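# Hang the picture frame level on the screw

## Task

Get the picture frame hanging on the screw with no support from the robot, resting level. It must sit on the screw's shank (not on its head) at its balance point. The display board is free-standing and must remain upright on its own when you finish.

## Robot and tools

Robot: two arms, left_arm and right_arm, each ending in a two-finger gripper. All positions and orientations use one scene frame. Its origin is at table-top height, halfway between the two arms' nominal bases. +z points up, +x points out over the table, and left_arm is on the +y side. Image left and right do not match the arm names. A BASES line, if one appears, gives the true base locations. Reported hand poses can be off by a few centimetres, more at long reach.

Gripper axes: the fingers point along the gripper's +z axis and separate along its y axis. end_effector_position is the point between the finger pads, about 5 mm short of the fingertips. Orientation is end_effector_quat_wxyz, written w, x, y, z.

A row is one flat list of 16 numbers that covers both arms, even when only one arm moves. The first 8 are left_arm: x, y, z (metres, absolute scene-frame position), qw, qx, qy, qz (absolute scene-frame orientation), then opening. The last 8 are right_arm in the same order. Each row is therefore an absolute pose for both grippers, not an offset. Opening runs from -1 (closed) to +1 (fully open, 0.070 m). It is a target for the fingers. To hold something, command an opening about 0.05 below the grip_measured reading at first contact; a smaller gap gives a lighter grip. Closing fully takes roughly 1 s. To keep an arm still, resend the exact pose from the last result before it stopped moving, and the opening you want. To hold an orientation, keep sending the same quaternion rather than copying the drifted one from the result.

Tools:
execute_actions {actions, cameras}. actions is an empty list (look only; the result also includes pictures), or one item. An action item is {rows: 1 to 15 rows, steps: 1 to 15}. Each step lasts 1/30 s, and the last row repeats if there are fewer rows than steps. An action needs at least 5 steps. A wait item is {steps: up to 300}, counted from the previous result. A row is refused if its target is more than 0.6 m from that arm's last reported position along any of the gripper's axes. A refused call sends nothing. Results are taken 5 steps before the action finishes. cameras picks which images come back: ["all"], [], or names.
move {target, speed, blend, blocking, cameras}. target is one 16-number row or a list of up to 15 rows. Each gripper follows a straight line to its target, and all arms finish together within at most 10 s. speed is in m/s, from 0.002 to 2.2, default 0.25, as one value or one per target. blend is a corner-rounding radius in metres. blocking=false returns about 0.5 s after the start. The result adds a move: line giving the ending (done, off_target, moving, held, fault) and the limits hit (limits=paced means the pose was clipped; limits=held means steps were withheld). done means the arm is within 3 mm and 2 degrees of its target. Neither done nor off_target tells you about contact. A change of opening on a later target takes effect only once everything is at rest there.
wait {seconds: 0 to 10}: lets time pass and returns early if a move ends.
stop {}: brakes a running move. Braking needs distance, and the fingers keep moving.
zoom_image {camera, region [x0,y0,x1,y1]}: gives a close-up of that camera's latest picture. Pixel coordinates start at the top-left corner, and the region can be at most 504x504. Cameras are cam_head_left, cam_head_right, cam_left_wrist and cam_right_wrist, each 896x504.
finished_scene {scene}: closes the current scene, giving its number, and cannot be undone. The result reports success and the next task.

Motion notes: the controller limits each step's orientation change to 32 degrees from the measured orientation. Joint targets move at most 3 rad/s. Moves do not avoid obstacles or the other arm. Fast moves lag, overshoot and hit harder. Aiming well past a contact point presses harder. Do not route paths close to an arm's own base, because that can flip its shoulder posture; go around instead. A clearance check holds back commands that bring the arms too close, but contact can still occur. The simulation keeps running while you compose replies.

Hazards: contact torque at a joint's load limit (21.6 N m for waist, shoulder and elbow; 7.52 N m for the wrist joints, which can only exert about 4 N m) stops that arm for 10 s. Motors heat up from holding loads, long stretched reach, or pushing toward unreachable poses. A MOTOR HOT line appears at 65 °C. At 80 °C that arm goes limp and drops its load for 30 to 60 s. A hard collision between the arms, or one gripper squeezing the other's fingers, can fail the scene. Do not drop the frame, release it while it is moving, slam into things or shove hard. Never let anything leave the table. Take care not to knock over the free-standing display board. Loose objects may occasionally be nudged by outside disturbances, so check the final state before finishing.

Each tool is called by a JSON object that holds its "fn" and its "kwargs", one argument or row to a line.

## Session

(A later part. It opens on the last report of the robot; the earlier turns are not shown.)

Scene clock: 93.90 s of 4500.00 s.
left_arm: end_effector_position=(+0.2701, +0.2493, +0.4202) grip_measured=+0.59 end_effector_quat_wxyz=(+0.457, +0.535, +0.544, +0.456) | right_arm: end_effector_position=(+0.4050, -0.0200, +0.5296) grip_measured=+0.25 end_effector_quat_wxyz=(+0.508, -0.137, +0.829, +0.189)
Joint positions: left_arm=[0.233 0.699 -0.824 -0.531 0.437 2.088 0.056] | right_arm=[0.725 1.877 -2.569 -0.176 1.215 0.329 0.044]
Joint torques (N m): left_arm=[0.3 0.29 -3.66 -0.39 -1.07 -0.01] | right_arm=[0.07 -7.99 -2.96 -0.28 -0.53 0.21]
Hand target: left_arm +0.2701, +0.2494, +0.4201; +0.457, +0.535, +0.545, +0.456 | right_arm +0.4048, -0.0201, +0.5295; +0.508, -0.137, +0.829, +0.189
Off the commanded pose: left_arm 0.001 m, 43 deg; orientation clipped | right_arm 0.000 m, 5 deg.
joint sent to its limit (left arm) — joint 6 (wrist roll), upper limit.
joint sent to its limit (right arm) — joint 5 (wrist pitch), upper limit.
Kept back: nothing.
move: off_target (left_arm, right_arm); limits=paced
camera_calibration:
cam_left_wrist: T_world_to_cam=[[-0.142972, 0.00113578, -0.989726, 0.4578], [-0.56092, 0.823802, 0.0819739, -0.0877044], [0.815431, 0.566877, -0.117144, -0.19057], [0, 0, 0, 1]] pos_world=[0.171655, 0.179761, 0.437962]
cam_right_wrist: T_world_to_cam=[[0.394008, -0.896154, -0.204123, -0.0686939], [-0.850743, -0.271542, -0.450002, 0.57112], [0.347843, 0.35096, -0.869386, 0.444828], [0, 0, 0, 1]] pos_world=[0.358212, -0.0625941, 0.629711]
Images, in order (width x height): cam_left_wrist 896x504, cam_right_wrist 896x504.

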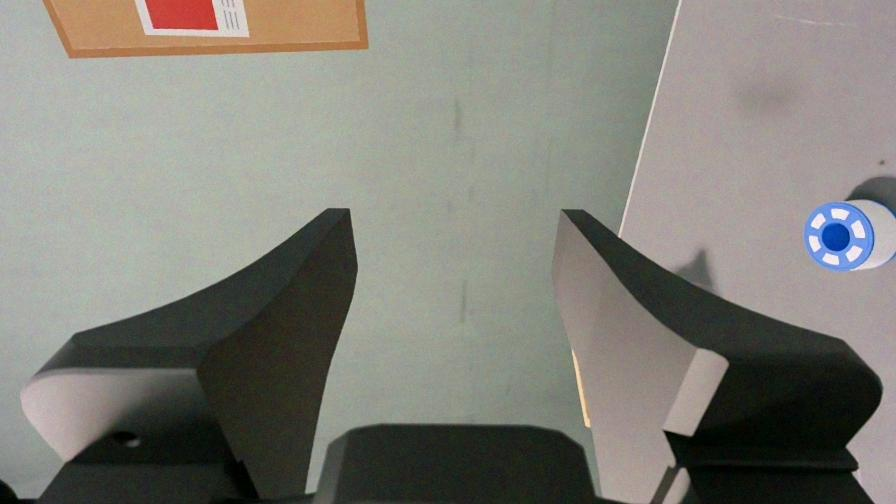

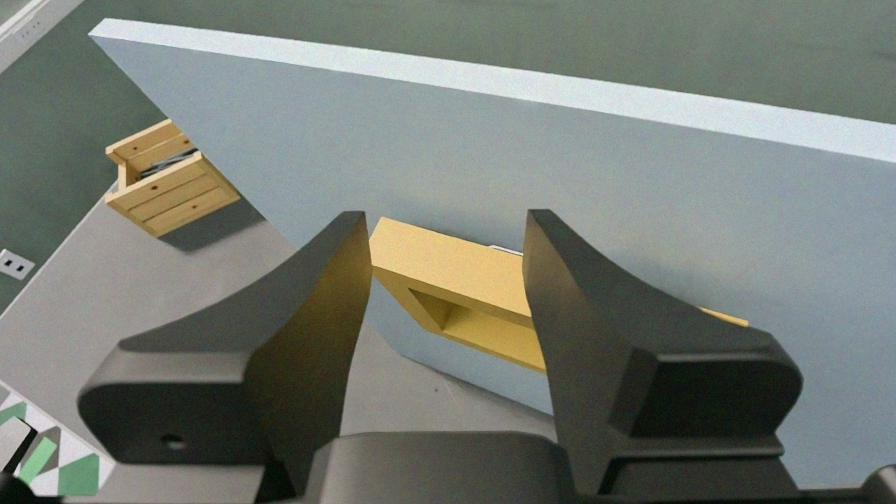

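{"fn": "move", "kwargs": {
  "target": [
    [0.27,0.25,0.42,0.457,0.535,0.545,0.456,0.59,0.41,-0.06,0.52,0.508,-0.137,0.829,0.189,0.98]
  ],
  "speed": [0.2],
  "cameras": ["cam_right_wrist"]
}}

{"fn": "zoom_image", "kwargs": {
  "camera": "cam_right_wrist",
  "region": [320, 200, 600, 360]
}}

Scene clock: 94.93 s of 4500.00 s.
left_arm: end_effector_position=(+0.2700, +0.2499, +0.4200) grip_measured=+0.59 end_effector_quat_wxyz=(+0.456, +0.535, +0.545, +0.457) | right_arm: end_effector_position=(+0.4101, -0.0602, +0.5200) grip_measured=+0.98 end_effector_quat_wxyz=(+0.508, -0.137, +0.829, +0.189)
Joint positions: left_arm=[0.235 0.699 -0.824 -0.531 0.438 2.088 0.056] | right_arm=[0.596 1.701 -2.24 -0.056 1.053 0.242 0.069]
Joint torques (N m): left_arm=[0.48 0.26 -3.84 -0.42 -0.98 0] | right_arm=[0.71 -5.96 -4.08 -0.24 -0.63 0.09]
Hand target: left_arm +0.2700, +0.2499, +0.4200; +0.456, +0.535, +0.546, +0.456 | right_arm +0.4100, -0.0600, +0.5200; +0.508, -0.137, +0.829, +0.189
Off the commanded pose: left_arm 0.000 m, 0 deg | right_arm 0.000 m, 0 deg.
joint sent to its limit (left arm) — joint 6 (wrist roll), upper limit.
Kept back: nothing.
move: done
camera_calibration:
cam_right_wrist: T_world_to_cam=[[0.393598, -0.896217, -0.204637, -0.108295], [-0.851016, -0.271046, -0.449785, 0.560256], [0.347639, 0.351184, -0.869378, 0.449031], [0, 0, 0, 1]] pos_world=[0.363311, -0.102893, 0.620211]
Images, in order (width x height): cam_right_wrist 896x504.

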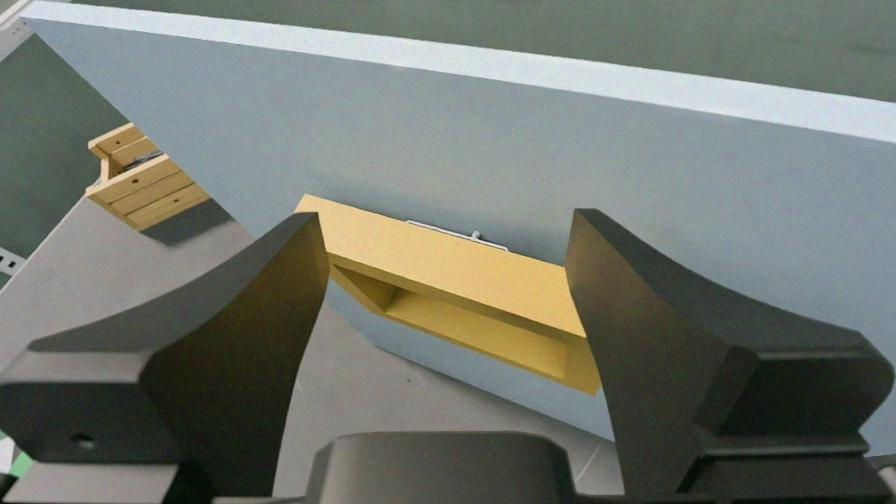

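Scaled by 1.800 from the camera's 896x504 image, which has a finer 1280x720 frame.

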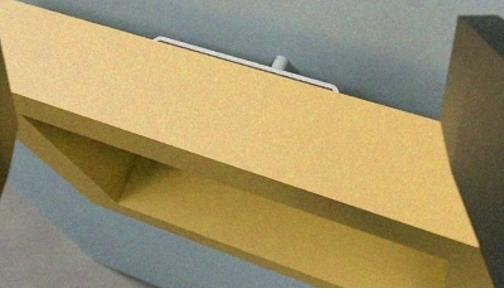

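Great view.

{"fn": "zoom_image", "kwargs": {
  "camera": "cam_right_wrist",
  "region": [395, 205, 525, 265]
}}

Scaled by 3.877 from the camera's 896x504 image, which has a finer 1280x720 frame.

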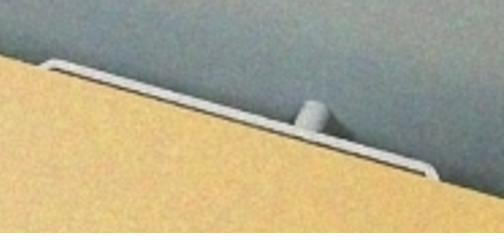

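{"fn": "move", "kwargs": {
  "target": [
    [0.27,0.25,0.42,0.456,0.535,0.546,0.456,0.59,0.34,-0.07,0.52,0.508,-0.137,0.829,0.189,0.98],
    [0.27,0.25,0.42,0.456,0.535,0.546,0.456,0.59,0.31,-0.06,0.46,0.5,0.5,0.5,0.5,-1],
    [0.27,0.25,0.42,0.456,0.535,0.546,0.456,0.59,0.36,-0.0418,0.4465,0.5,0.5,0.5,0.5,-1],
    [0.27,0.25,0.42,0.456,0.535,0.546,0.456,0.59,0.401,-0.0418,0.4465,0.5,0.5,0.5,0.5,-1]
  ],
  "speed": [0.2,0.2,0.15,0.08],
  "cameras": ["cam_right_wrist","cam_head_left","cam_head_right"]
}}

Scene clock: 106.50 s of 4500.00 s.
left_arm: end_effector_position=(+0.2699, +0.2498, +0.4199) grip_measured=+0.59 end_effector_quat_wxyz=(+0.456, +0.535, +0.546, +0.456) | right_arm: end_effector_position=(+0.4016, -0.0423, +0.4463) grip_measured=-1.00 end_effector_quat_wxyz=(+0.342, +0.405, +0.696, +0.484)
Joint positions: left_arm=[0.236 0.699 -0.825 -0.531 0.441 2.088 0.056] | right_arm=[0.747 1.496 -1.546 -0.584 0.527 2.092 0]
Joint torques (N m): left_arm=[0.56 0.18 -3.25 -0.23 -1.27 0.06] | right_arm=[0.66 -5.51 -4.8 -0.57 -0.55 0.26]
Hand target: left_arm +0.2700, +0.2500, +0.4200; +0.456, +0.535, +0.546, +0.456 | right_arm +0.4012, -0.0420, +0.4467; +0.342, +0.405, +0.696, +0.484
Off the commanded pose: left_arm 0.000 m, 0 deg | right_arm 0.001 m, 31 deg.
joint sent to its limit (left arm) — joint 6 (wrist roll), upper limit.
joint sent to its limit (right arm) — joint 6 (wrist roll), upper limit.
Kept back: nothing.
move: off_target (right_arm); target 2's new opening was sent with right_arm's hand 0.000 m and 36 deg from that target; limits=paced
camera_calibration:
cam_right_wrist: T_world_to_cam=[[-0.25786, -0.172079, -0.950735, 0.521214], [-0.867881, 0.473696, 0.149651, 0.295527], [0.424607, 0.863714, -0.271491, 0.105467], [0, 0, 0, 1]] pos_world=[0.3461, -0.141393, 0.479944]
Images, in order (width x height): cam_head_left 896x504, cam_head_right 896x504, cam_right_wrist 896x504.

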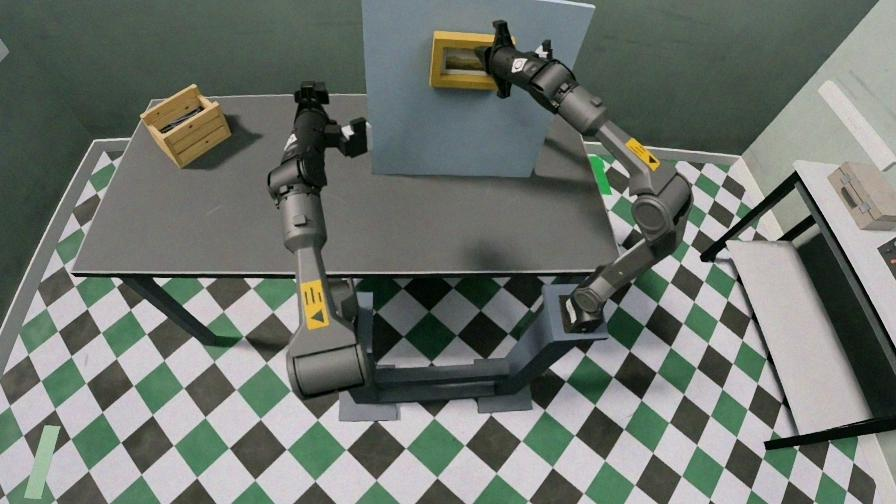

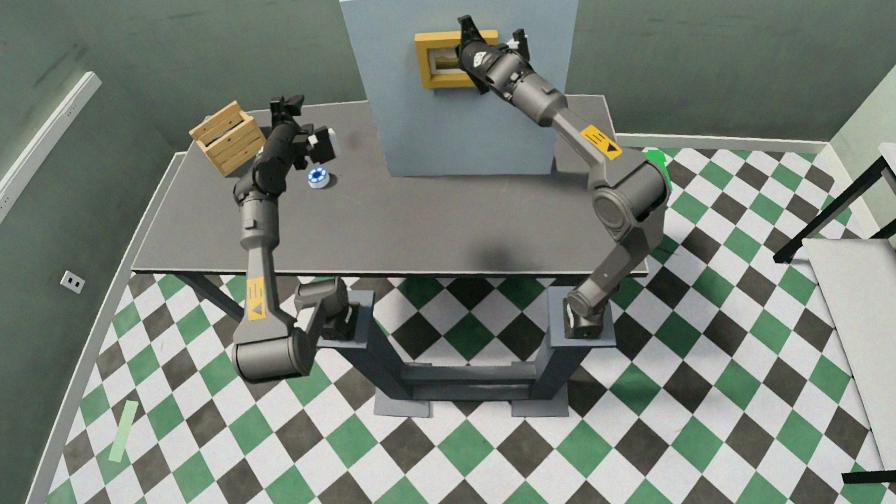

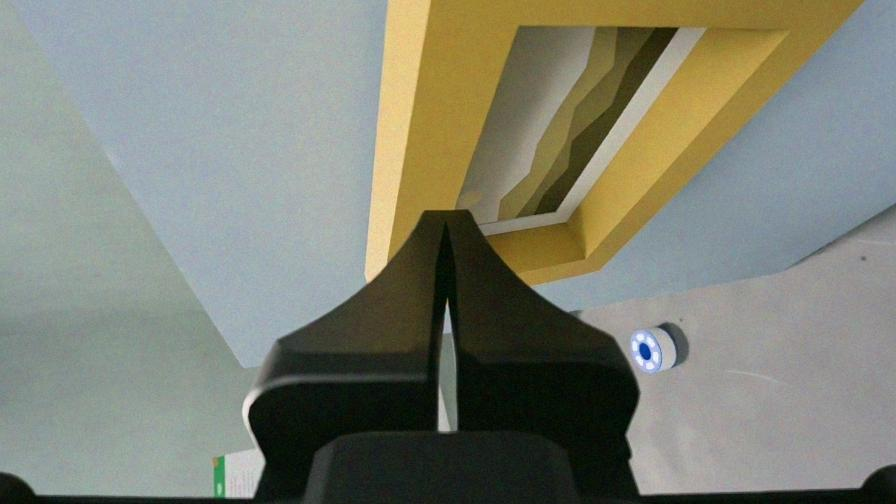

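{"fn": "move", "kwargs": {
  "target": [
    [0.27,0.25,0.42,0.456,0.535,0.546,0.456,0.59,0.401,-0.0425,0.4505,0.342,0.405,0.696,0.484,-1],
    [0.27,0.25,0.42,0.456,0.535,0.546,0.456,0.59,0.4090,-0.0425,0.4505,0.342,0.405,0.696,0.484,-1]
  ],
  "speed": [0.05,0.02],
  "cameras": ["cam_right_wrist"]
}}

{"fn": "zoom_image", "kwargs": {
  "camera": "cam_right_wrist",
  "region": [350, 130, 600, 290]
}}

Scene clock: 107.70 s of 4500.00 s.
left_arm: end_effector_position=(+0.2699, +0.2498, +0.4199) grip_measured=+0.59 end_effector_quat_wxyz=(+0.456, +0.535, +0.546, +0.456) | right_arm: end_effector_position=(+0.4090, -0.0425, +0.4505) grip_measured=-1.00 end_effector_quat_wxyz=(+0.342, +0.405, +0.696, +0.484)
Joint positions: left_arm=[0.236 0.699 -0.825 -0.531 0.441 2.088 0.056] | right_arm=[0.728 1.52 -1.59 -0.536 0.534 2.039 0]
Joint torques (N m): left_arm=[0.49 0.16 -3.36 -0.24 -1.32 0.03] | right_arm=[0 -5.25 -4.59 -0.53 -0.73 0.01]
Hand target: left_arm +0.2700, +0.2500, +0.4200; +0.456, +0.535, +0.546, +0.456 | right_arm +0.4090, -0.0425, +0.4505; +0.342, +0.405, +0.696, +0.484
Off the commanded pose: left_arm 0.000 m, 0 deg | right_arm 0.000 m, 0 deg.
joint sent to its limit (left arm) — joint 6 (wrist roll), upper limit.
Kept back: nothing.
move: done
camera_calibration:
cam_right_wrist: T_world_to_cam=[[-0.25839, -0.172371, -0.950538, 0.527225], [-0.86781, 0.473716, 0.149997, 0.30121], [0.42443, 0.863644, -0.271989, 0.103958], [0, 0, 0, 1]] pos_world=[0.353499, -0.141593, 0.484242]
Images, in order (width x height): cam_right_wrist 896x504.

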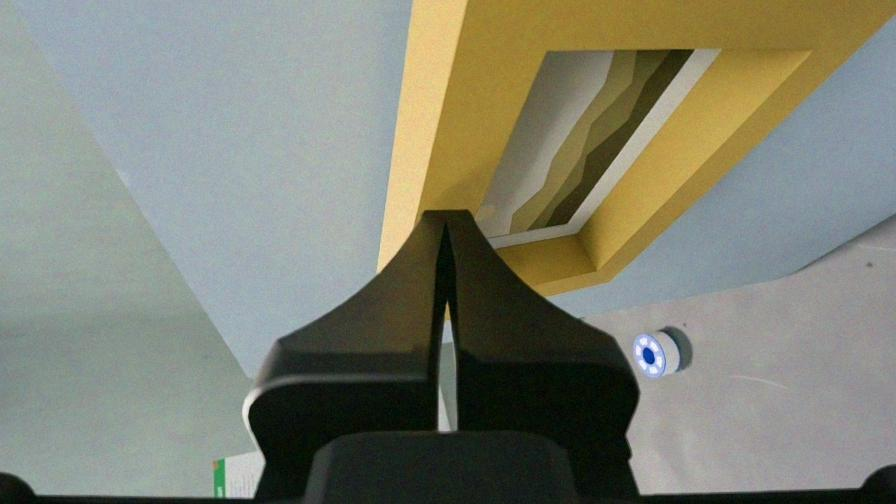

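Scaled by 2.016 from the camera's 896x504 image, which has a finer 1280x720 frame.

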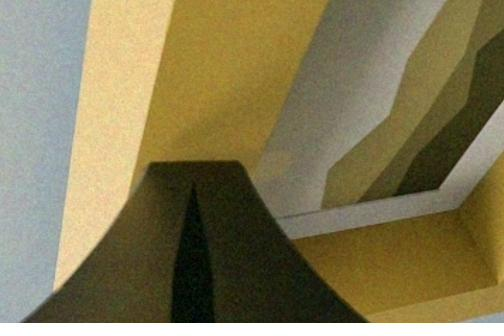

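{"fn": "move", "kwargs": {
  "target": [
    [0.27,0.25,0.42,0.456,0.535,0.546,0.456,0.59,0.4125,-0.0425,0.4505,0.342,0.405,0.696,0.484,-1]
  ],
  "speed": [0.01],
  "cameras": ["cam_right_wrist"]
}}

{"fn": "zoom_image", "kwargs": {
  "camera": "cam_right_wrist",
  "region": [350, 130, 600, 290]
}}

Scene clock: 108.63 s of 4500.00 s.
left_arm: end_effector_position=(+0.2699, +0.2498, +0.4199) grip_measured=+0.59 end_effector_quat_wxyz=(+0.456, +0.535, +0.546, +0.456) | right_arm: end_effector_position=(+0.4120, -0.0424, +0.4511) grip_measured=-1.00 end_effector_quat_wxyz=(+0.342, +0.405, +0.696, +0.485)
Joint positions: left_arm=[0.236 0.699 -0.825 -0.531 0.441 2.088 0.056] | right_arm=[0.72 1.528 -1.6 -0.521 0.53 2.025 0]
Joint torques (N m): left_arm=[0.46 0.18 -3.16 -0.26 -1.28 0.05] | right_arm=[-1.68 -2.64 -4.26 -0.61 -0.73 -0.12]
Hand target: left_arm +0.2700, +0.2500, +0.4200; +0.456, +0.535, +0.546, +0.456 | right_arm +0.4125, -0.0425, +0.4505; +0.342, +0.405, +0.696, +0.484
Off the commanded pose: left_arm 0.000 m, 0 deg | right_arm 0.001 m, 0 deg.
joint sent to its limit (left arm) — joint 6 (wrist roll), upper limit.
Kept back: nothing.
move: done
camera_calibration:
cam_right_wrist: T_world_to_cam=[[-0.257427, -0.170994, -0.951048, 0.528484], [-0.868301, 0.472809, 0.15002, 0.303786], [0.424011, 0.864415, -0.270188, 0.10218], [0, 0, 0, 1]] pos_world=[0.356498, -0.141591, 0.484648]
Images, in order (width x height): cam_right_wrist 896x504.

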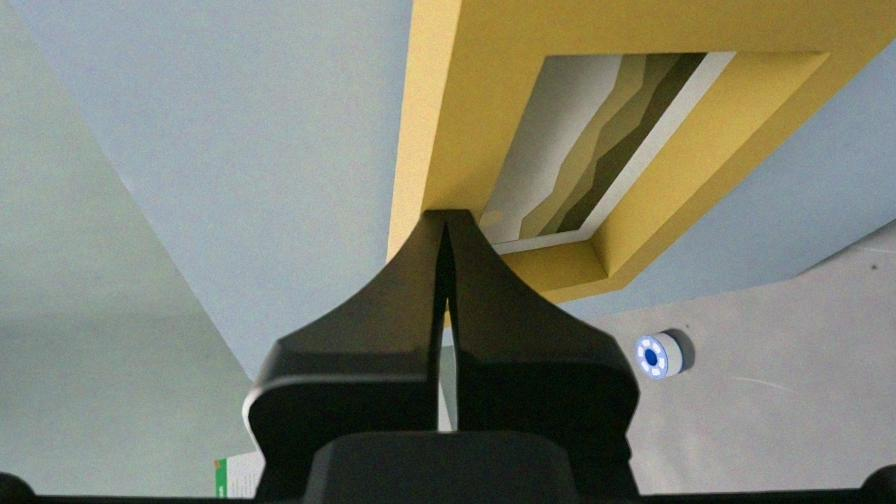

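Scaled by 2.016 from the camera's 896x504 image, which has a finer 1280x720 frame.

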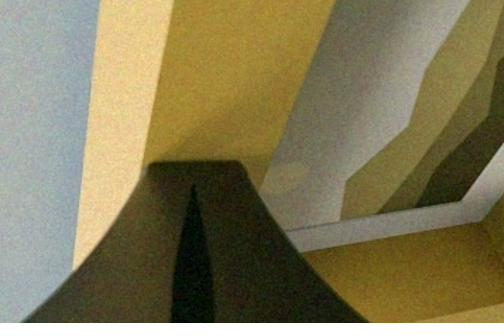

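{"fn": "move", "kwargs": {
  "target": [
    [0.27,0.25,0.42,0.456,0.535,0.546,0.456,0.59,0.4155,-0.0425,0.4505,0.342,0.405,0.696,0.484,-1]
  ],
  "speed": [0.01],
  "cameras": ["cam_right_wrist","cam_head_left"]
}}

{"fn": "zoom_image", "kwargs": {
  "camera": "cam_right_wrist",
  "region": [350, 130, 600, 290]
}}

Scene clock: 109.57 s of 4500.00 s.
left_arm: end_effector_position=(+0.2699, +0.2498, +0.4199) grip_measured=+0.59 end_effector_quat_wxyz=(+0.456, +0.535, +0.546, +0.456) | right_arm: end_effector_position=(+0.4153, -0.0422, +0.4517) grip_measured=-1.00 end_effector_quat_wxyz=(+0.342, +0.404, +0.695, +0.485)
Joint positions: left_arm=[0.236 0.699 -0.825 -0.531 0.441 2.088 0.056] | right_arm=[0.713 1.537 -1.611 -0.51 0.526 2.012 0]
Joint torques (N m): left_arm=[0.28 0.19 -3.1 -0.29 -1.35 0.04] | right_arm=[-4.02 2.53 -2.15 -0.68 -0.12 -0.07]
Hand target: left_arm +0.2700, +0.2500, +0.4200; +0.456, +0.535, +0.546, +0.456 | right_arm +0.4155, -0.0425, +0.4505; +0.342, +0.405, +0.696, +0.484
Off the commanded pose: left_arm 0.000 m, 0 deg | right_arm 0.001 m, 0 deg.
joint sent to its limit (left arm) — joint 6 (wrist roll), upper limit.
Kept back: nothing.
move: done
camera_calibration:
cam_right_wrist: T_world_to_cam=[[-0.255473, -0.170837, -0.951603, 0.529339], [-0.868708, 0.472578, 0.148379, 0.307407], [0.424358, 0.864572, -0.269138, 0.100104], [0, 0, 0, 1]] pos_world=[0.359799, -0.14139, 0.48505]
Images, in order (width x height): cam_head_left 896x504, cam_right_wrist 896x504.

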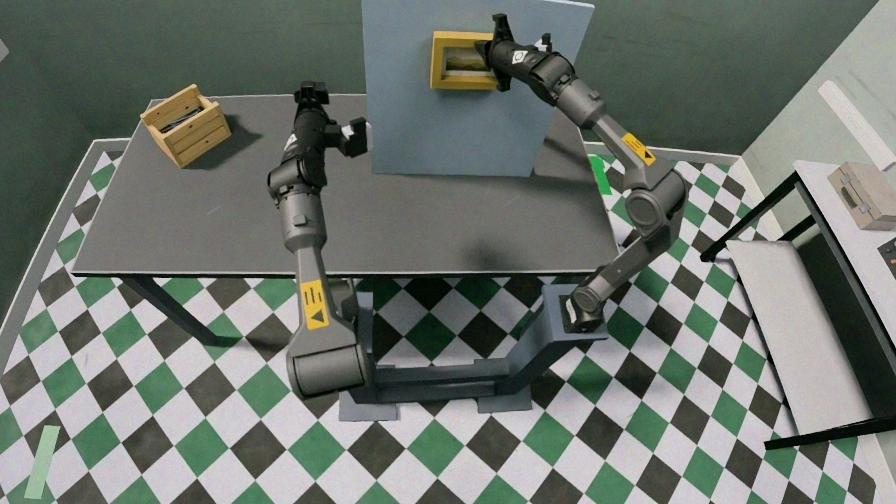

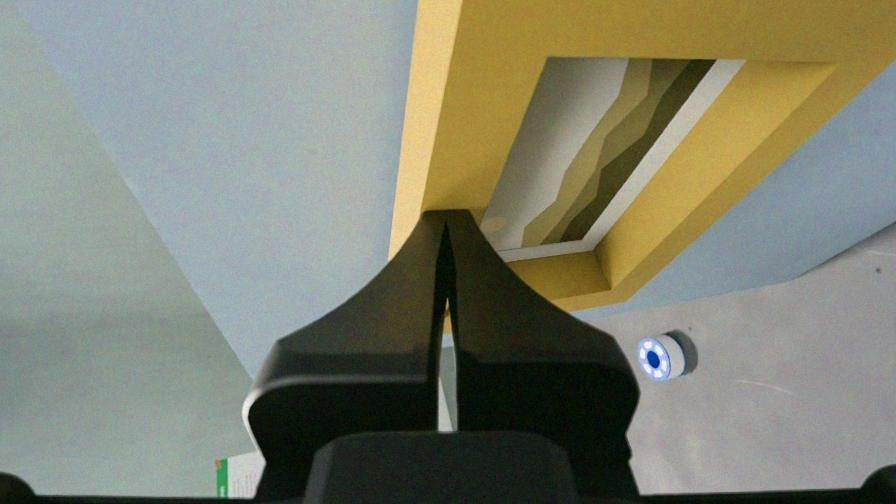

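Scaled by 2.016 from the camera's 896x504 image, which has a finer 1280x720 frame.

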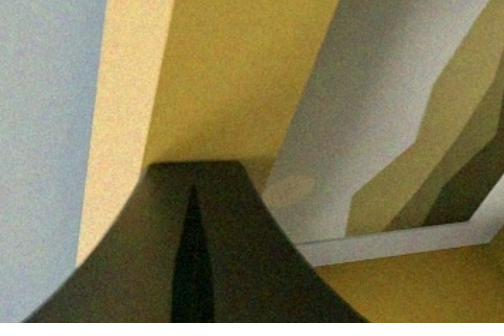

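{"fn": "move", "kwargs": {
  "target": [
    [0.27,0.25,0.42,0.456,0.535,0.546,0.456,0.59,0.405,-0.0425,0.4505,0.342,0.405,0.696,0.484,-1],
    [0.27,0.25,0.42,0.456,0.535,0.546,0.456,0.59,0.36,-0.06,0.50,0.342,0.405,0.696,0.484,-1],
    [0.27,0.25,0.42,0.456,0.535,0.546,0.456,0.59,0.36,-0.06,0.54,0.508,-0.137,0.829,0.189,0.98],
    [0.27,0.25,0.42,0.456,0.535,0.546,0.456,0.59,0.41,-0.06,0.52,0.508,-0.137,0.829,0.189,0.98]
  ],
  "speed": [0.03,0.1,0.2,0.2],
  "cameras": ["all"]
}}

{"fn": "zoom_image", "kwargs": {
  "camera": "cam_right_wrist",
  "region": [395, 205, 525, 265]
}}

Scene clock: 116.63 s of 4500.00 s.
left_arm: end_effector_position=(+0.2699, +0.2498, +0.4199) grip_measured=+0.59 end_effector_quat_wxyz=(+0.456, +0.535, +0.546, +0.456) | right_arm: end_effector_position=(+0.4105, -0.0597, +0.5193) grip_measured=+0.98 end_effector_quat_wxyz=(+0.508, -0.137, +0.829, +0.189)
Joint positions: left_arm=[0.236 0.699 -0.825 -0.531 0.441 2.088 0.056] | right_arm=[0.597 1.703 -2.241 -0.055 1.053 0.241 0.069]
Joint torques (N m): left_arm=[0.11 0.29 -2.85 -0.38 -1.3 0.03] | right_arm=[0.73 -7.1 -4.2 -0.25 -0.64 0.26]
Hand target: left_arm +0.2700, +0.2500, +0.4200; +0.456, +0.535, +0.546, +0.456 | right_arm +0.4100, -0.0600, +0.5200; +0.508, -0.137, +0.829, +0.189
Off the commanded pose: left_arm 0.000 m, 0 deg | right_arm 0.001 m, 0 deg.
joint sent to its limit (left arm) — joint 6 (wrist roll), upper limit.
Kept back: nothing.
move: done
camera_calibration:
cam_left_wrist: T_world_to_cam=[[-0.145307, 0.000690336, -0.989386, 0.458032], [-0.562282, 0.822754, 0.0831542, -0.088121], [0.814079, 0.568397, -0.119164, -0.189966], [0, 0, 0, 1]] pos_world=[0.171653, 0.180162, 0.437861]
cam_right_wrist: T_world_to_cam=[[0.394036, -0.896099, -0.20431, -0.108466], [-0.851273, -0.272019, -0.448708, 0.559982], [0.34651, 0.350731, -0.870011, 0.448848], [0, 0, 0, 1]] pos_world=[0.363907, -0.102295, 0.61961]

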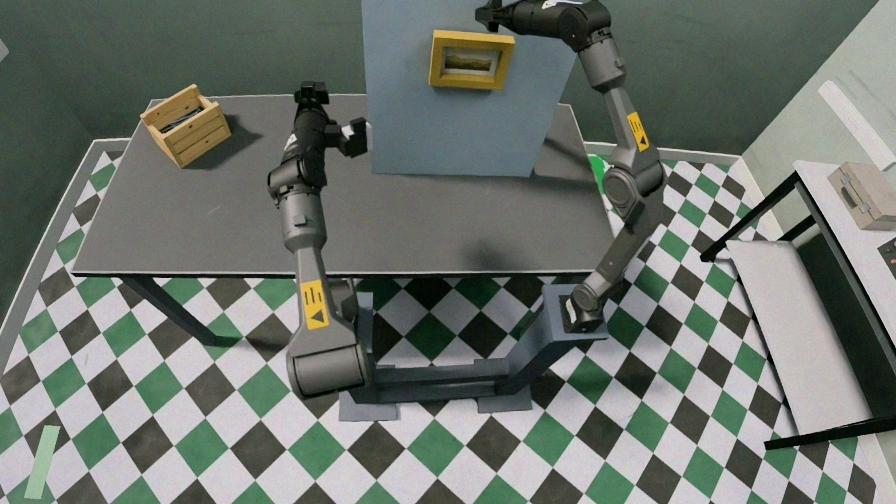

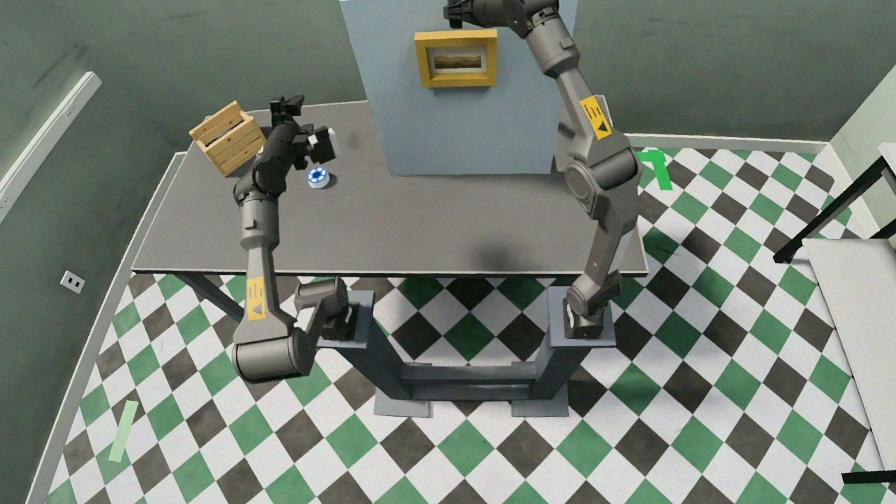

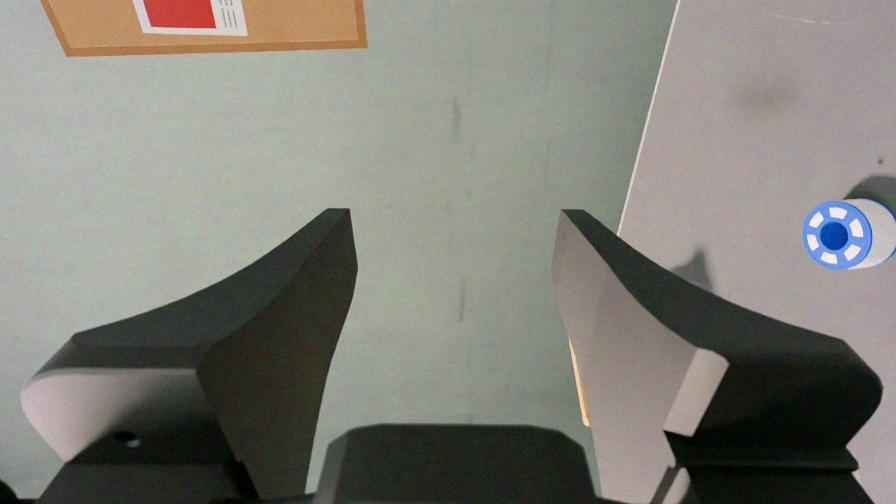

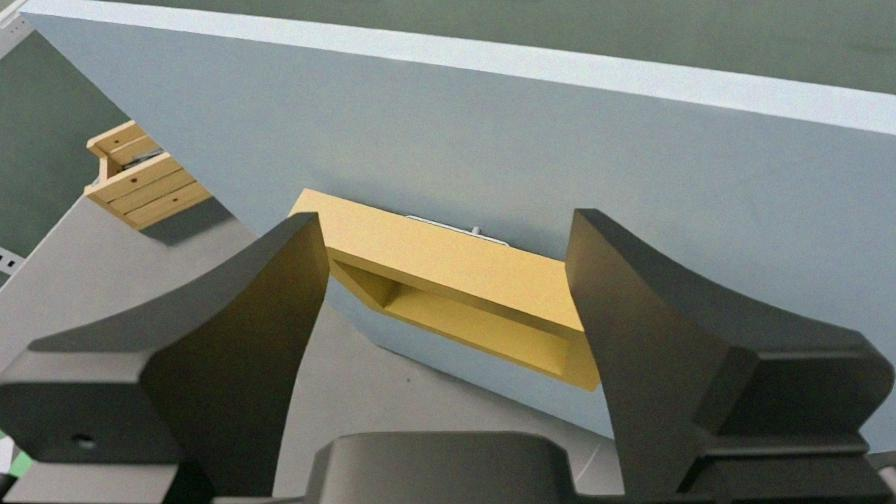

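Scaled by 3.877 from the camera's 896x504 image, which has a finer 1280x720 frame.

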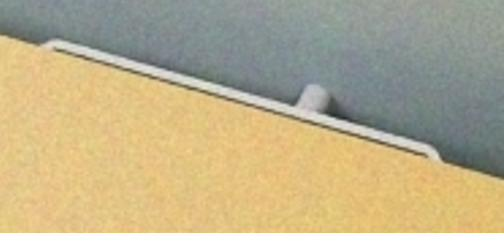

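{"fn": "move", "kwargs": {
  "target": [
    [0.27,0.2,0.42,0.615,0.650,0.325,0.307,0.59,0.30,-0.2,0.50,0.508,-0.137,0.829,0.189,0.98],
    [0.27,-0.02,0.42,0.615,0.650,0.325,0.307,0.59,0.28,-0.32,0.40,0.475,-0.138,0.852,0.172,0.98]
  ],
  "speed": [0.3,0.3],
  "cameras": ["all"]
}}

{"fn": "zoom_image", "kwargs": {
  "camera": "cam_left_wrist",
  "region": [350, 80, 600, 240]
}}

{"fn": "zoom_image", "kwargs": {
  "camera": "cam_left_wrist",
  "region": [350, 240, 600, 400]
}}

{"fn": "zoom_image", "kwargs": {
  "camera": "cam_left_wrist",
  "region": [220, 0, 340, 260]
}}

Scene clock: 120.67 s of 4500.00 s.
left_arm: end_effector_position=(+0.2708, -0.0200, +0.4201) grip_measured=+0.59 end_effector_quat_wxyz=(+0.643, +0.649, +0.293, +0.282) | right_arm: end_effector_position=(+0.2807, -0.3198, +0.3995) grip_measured=+0.98 end_effector_quat_wxyz=(+0.503, -0.089, +0.854, +0.094)
Joint positions: left_arm=[-0.804 1.067 -0.837 -0.533 -0.148 2.087 0.056] | right_arm=[-0.692 0.96 -1.109 0.914 1.216 -0.985 0.069]
Joint torques (N m): left_arm=[-0.02 -3.86 -2.74 -0.1 -1.03 -0.04] | right_arm=[0.74 -1.61 -4.03 0.82 -0.2 0.25]
Hand target: left_arm +0.2703, -0.0198, +0.4199; +0.643, +0.650, +0.293, +0.282 | right_arm +0.2806, -0.3195, +0.3998; +0.504, -0.089, +0.854, +0.094
Off the commanded pose: left_arm 0.001 m, 6 deg | right_arm 0.001 m, 11 deg.
joint sent to its limit (left arm) — joint 6 (wrist roll), upper limit.
joint sent to its limit (right arm) — joint 5 (wrist pitch), upper limit.
Kept back: nothing.
move: off_target (left_arm, right_arm)
camera_calibration:
cam_left_wrist: T_world_to_cam=[[0.0064867, -0.00513382, -0.999966, 0.421791], [0.13927, 0.990246, -0.00418048, -0.0155768], [0.990233, -0.139238, 0.00713842, -0.152135], [0, 0, 0, 1]] pos_world=[0.150082, -0.00359271, 0.422798]
cam_right_wrist: T_world_to_cam=[[0.219529, -0.970438, -0.100283, -0.331206], [-0.901492, -0.162479, -0.401139, 0.355048], [0.372987, 0.178466, -0.910511, 0.434517], [0, 0, 0, 1]] pos_world=[0.230713, -0.341274, 0.504842]

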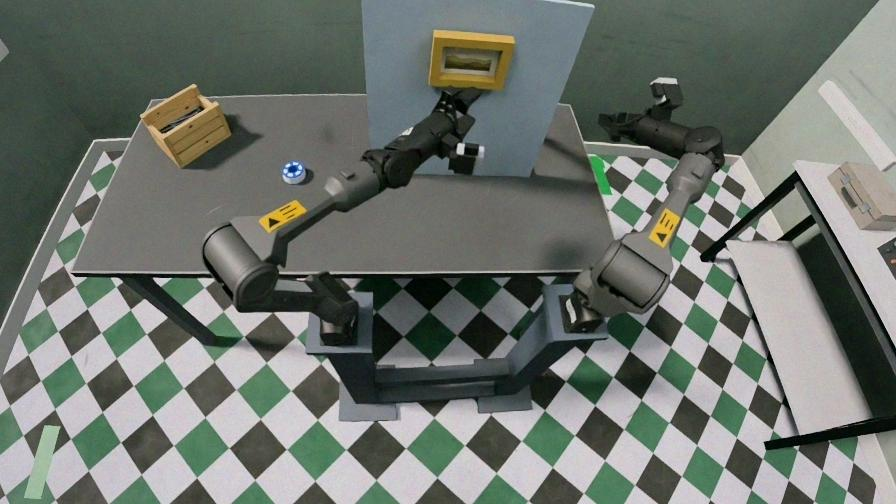

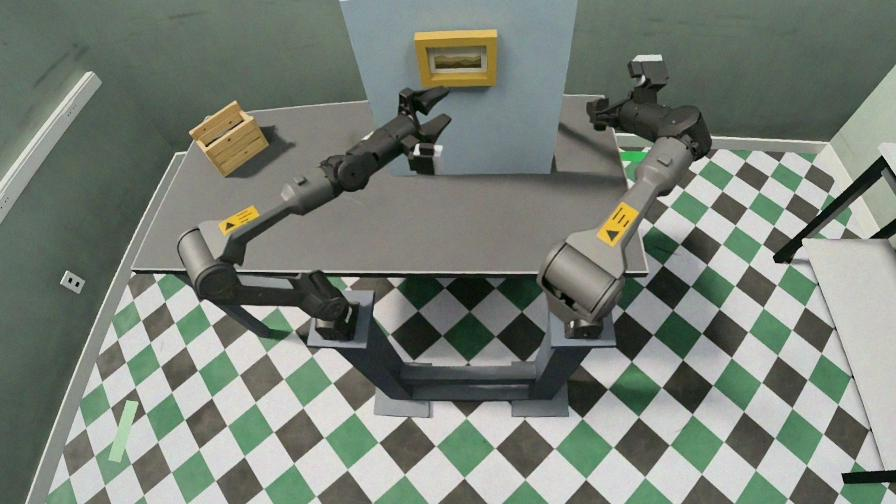

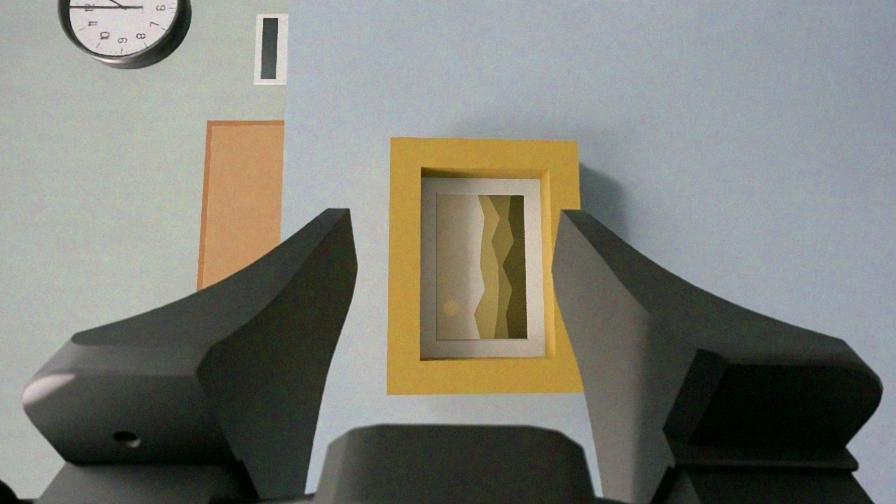

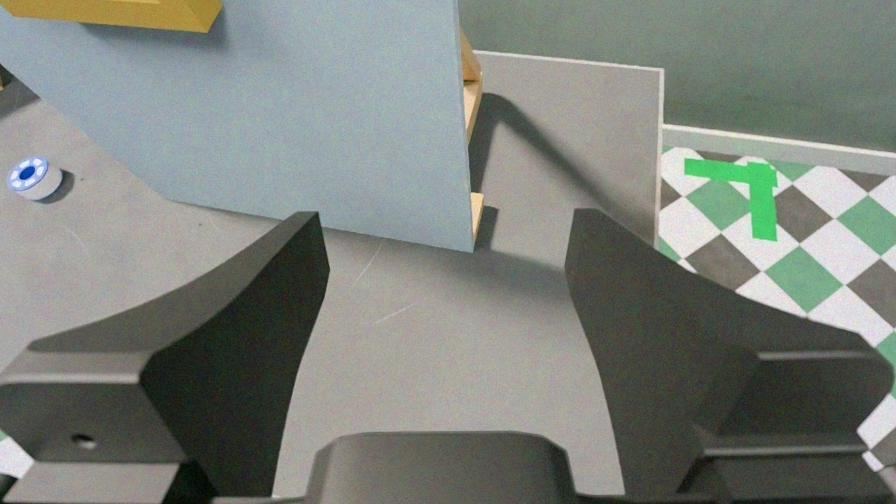

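Scaled by 2.016 from the camera's 896x504 image, which has a finer 1280x720 frame.

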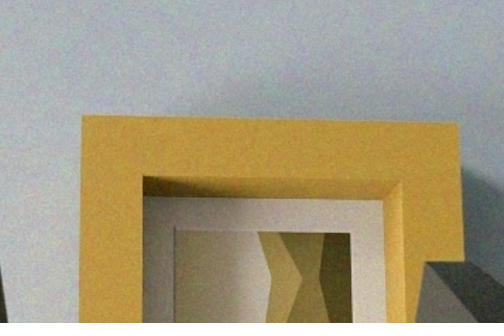

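Scaled by 2.016 from the camera's 896x504 image, which has a finer 1280x720 frame.

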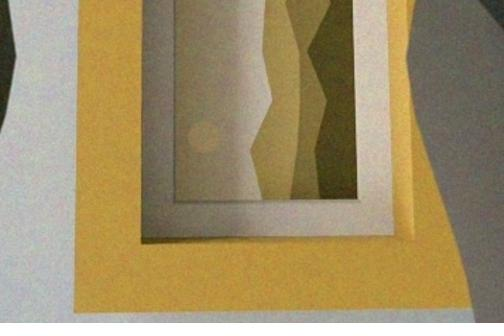

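Scaled by 1.938 from the camera's 896x504 image, which has a finer 1280x720 frame.

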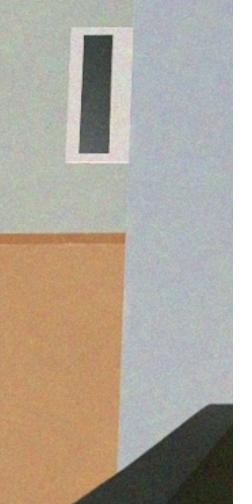

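{"fn": "finished_scene", "kwargs": {
  "scene": 1
}}

The scene is finished: the task was done.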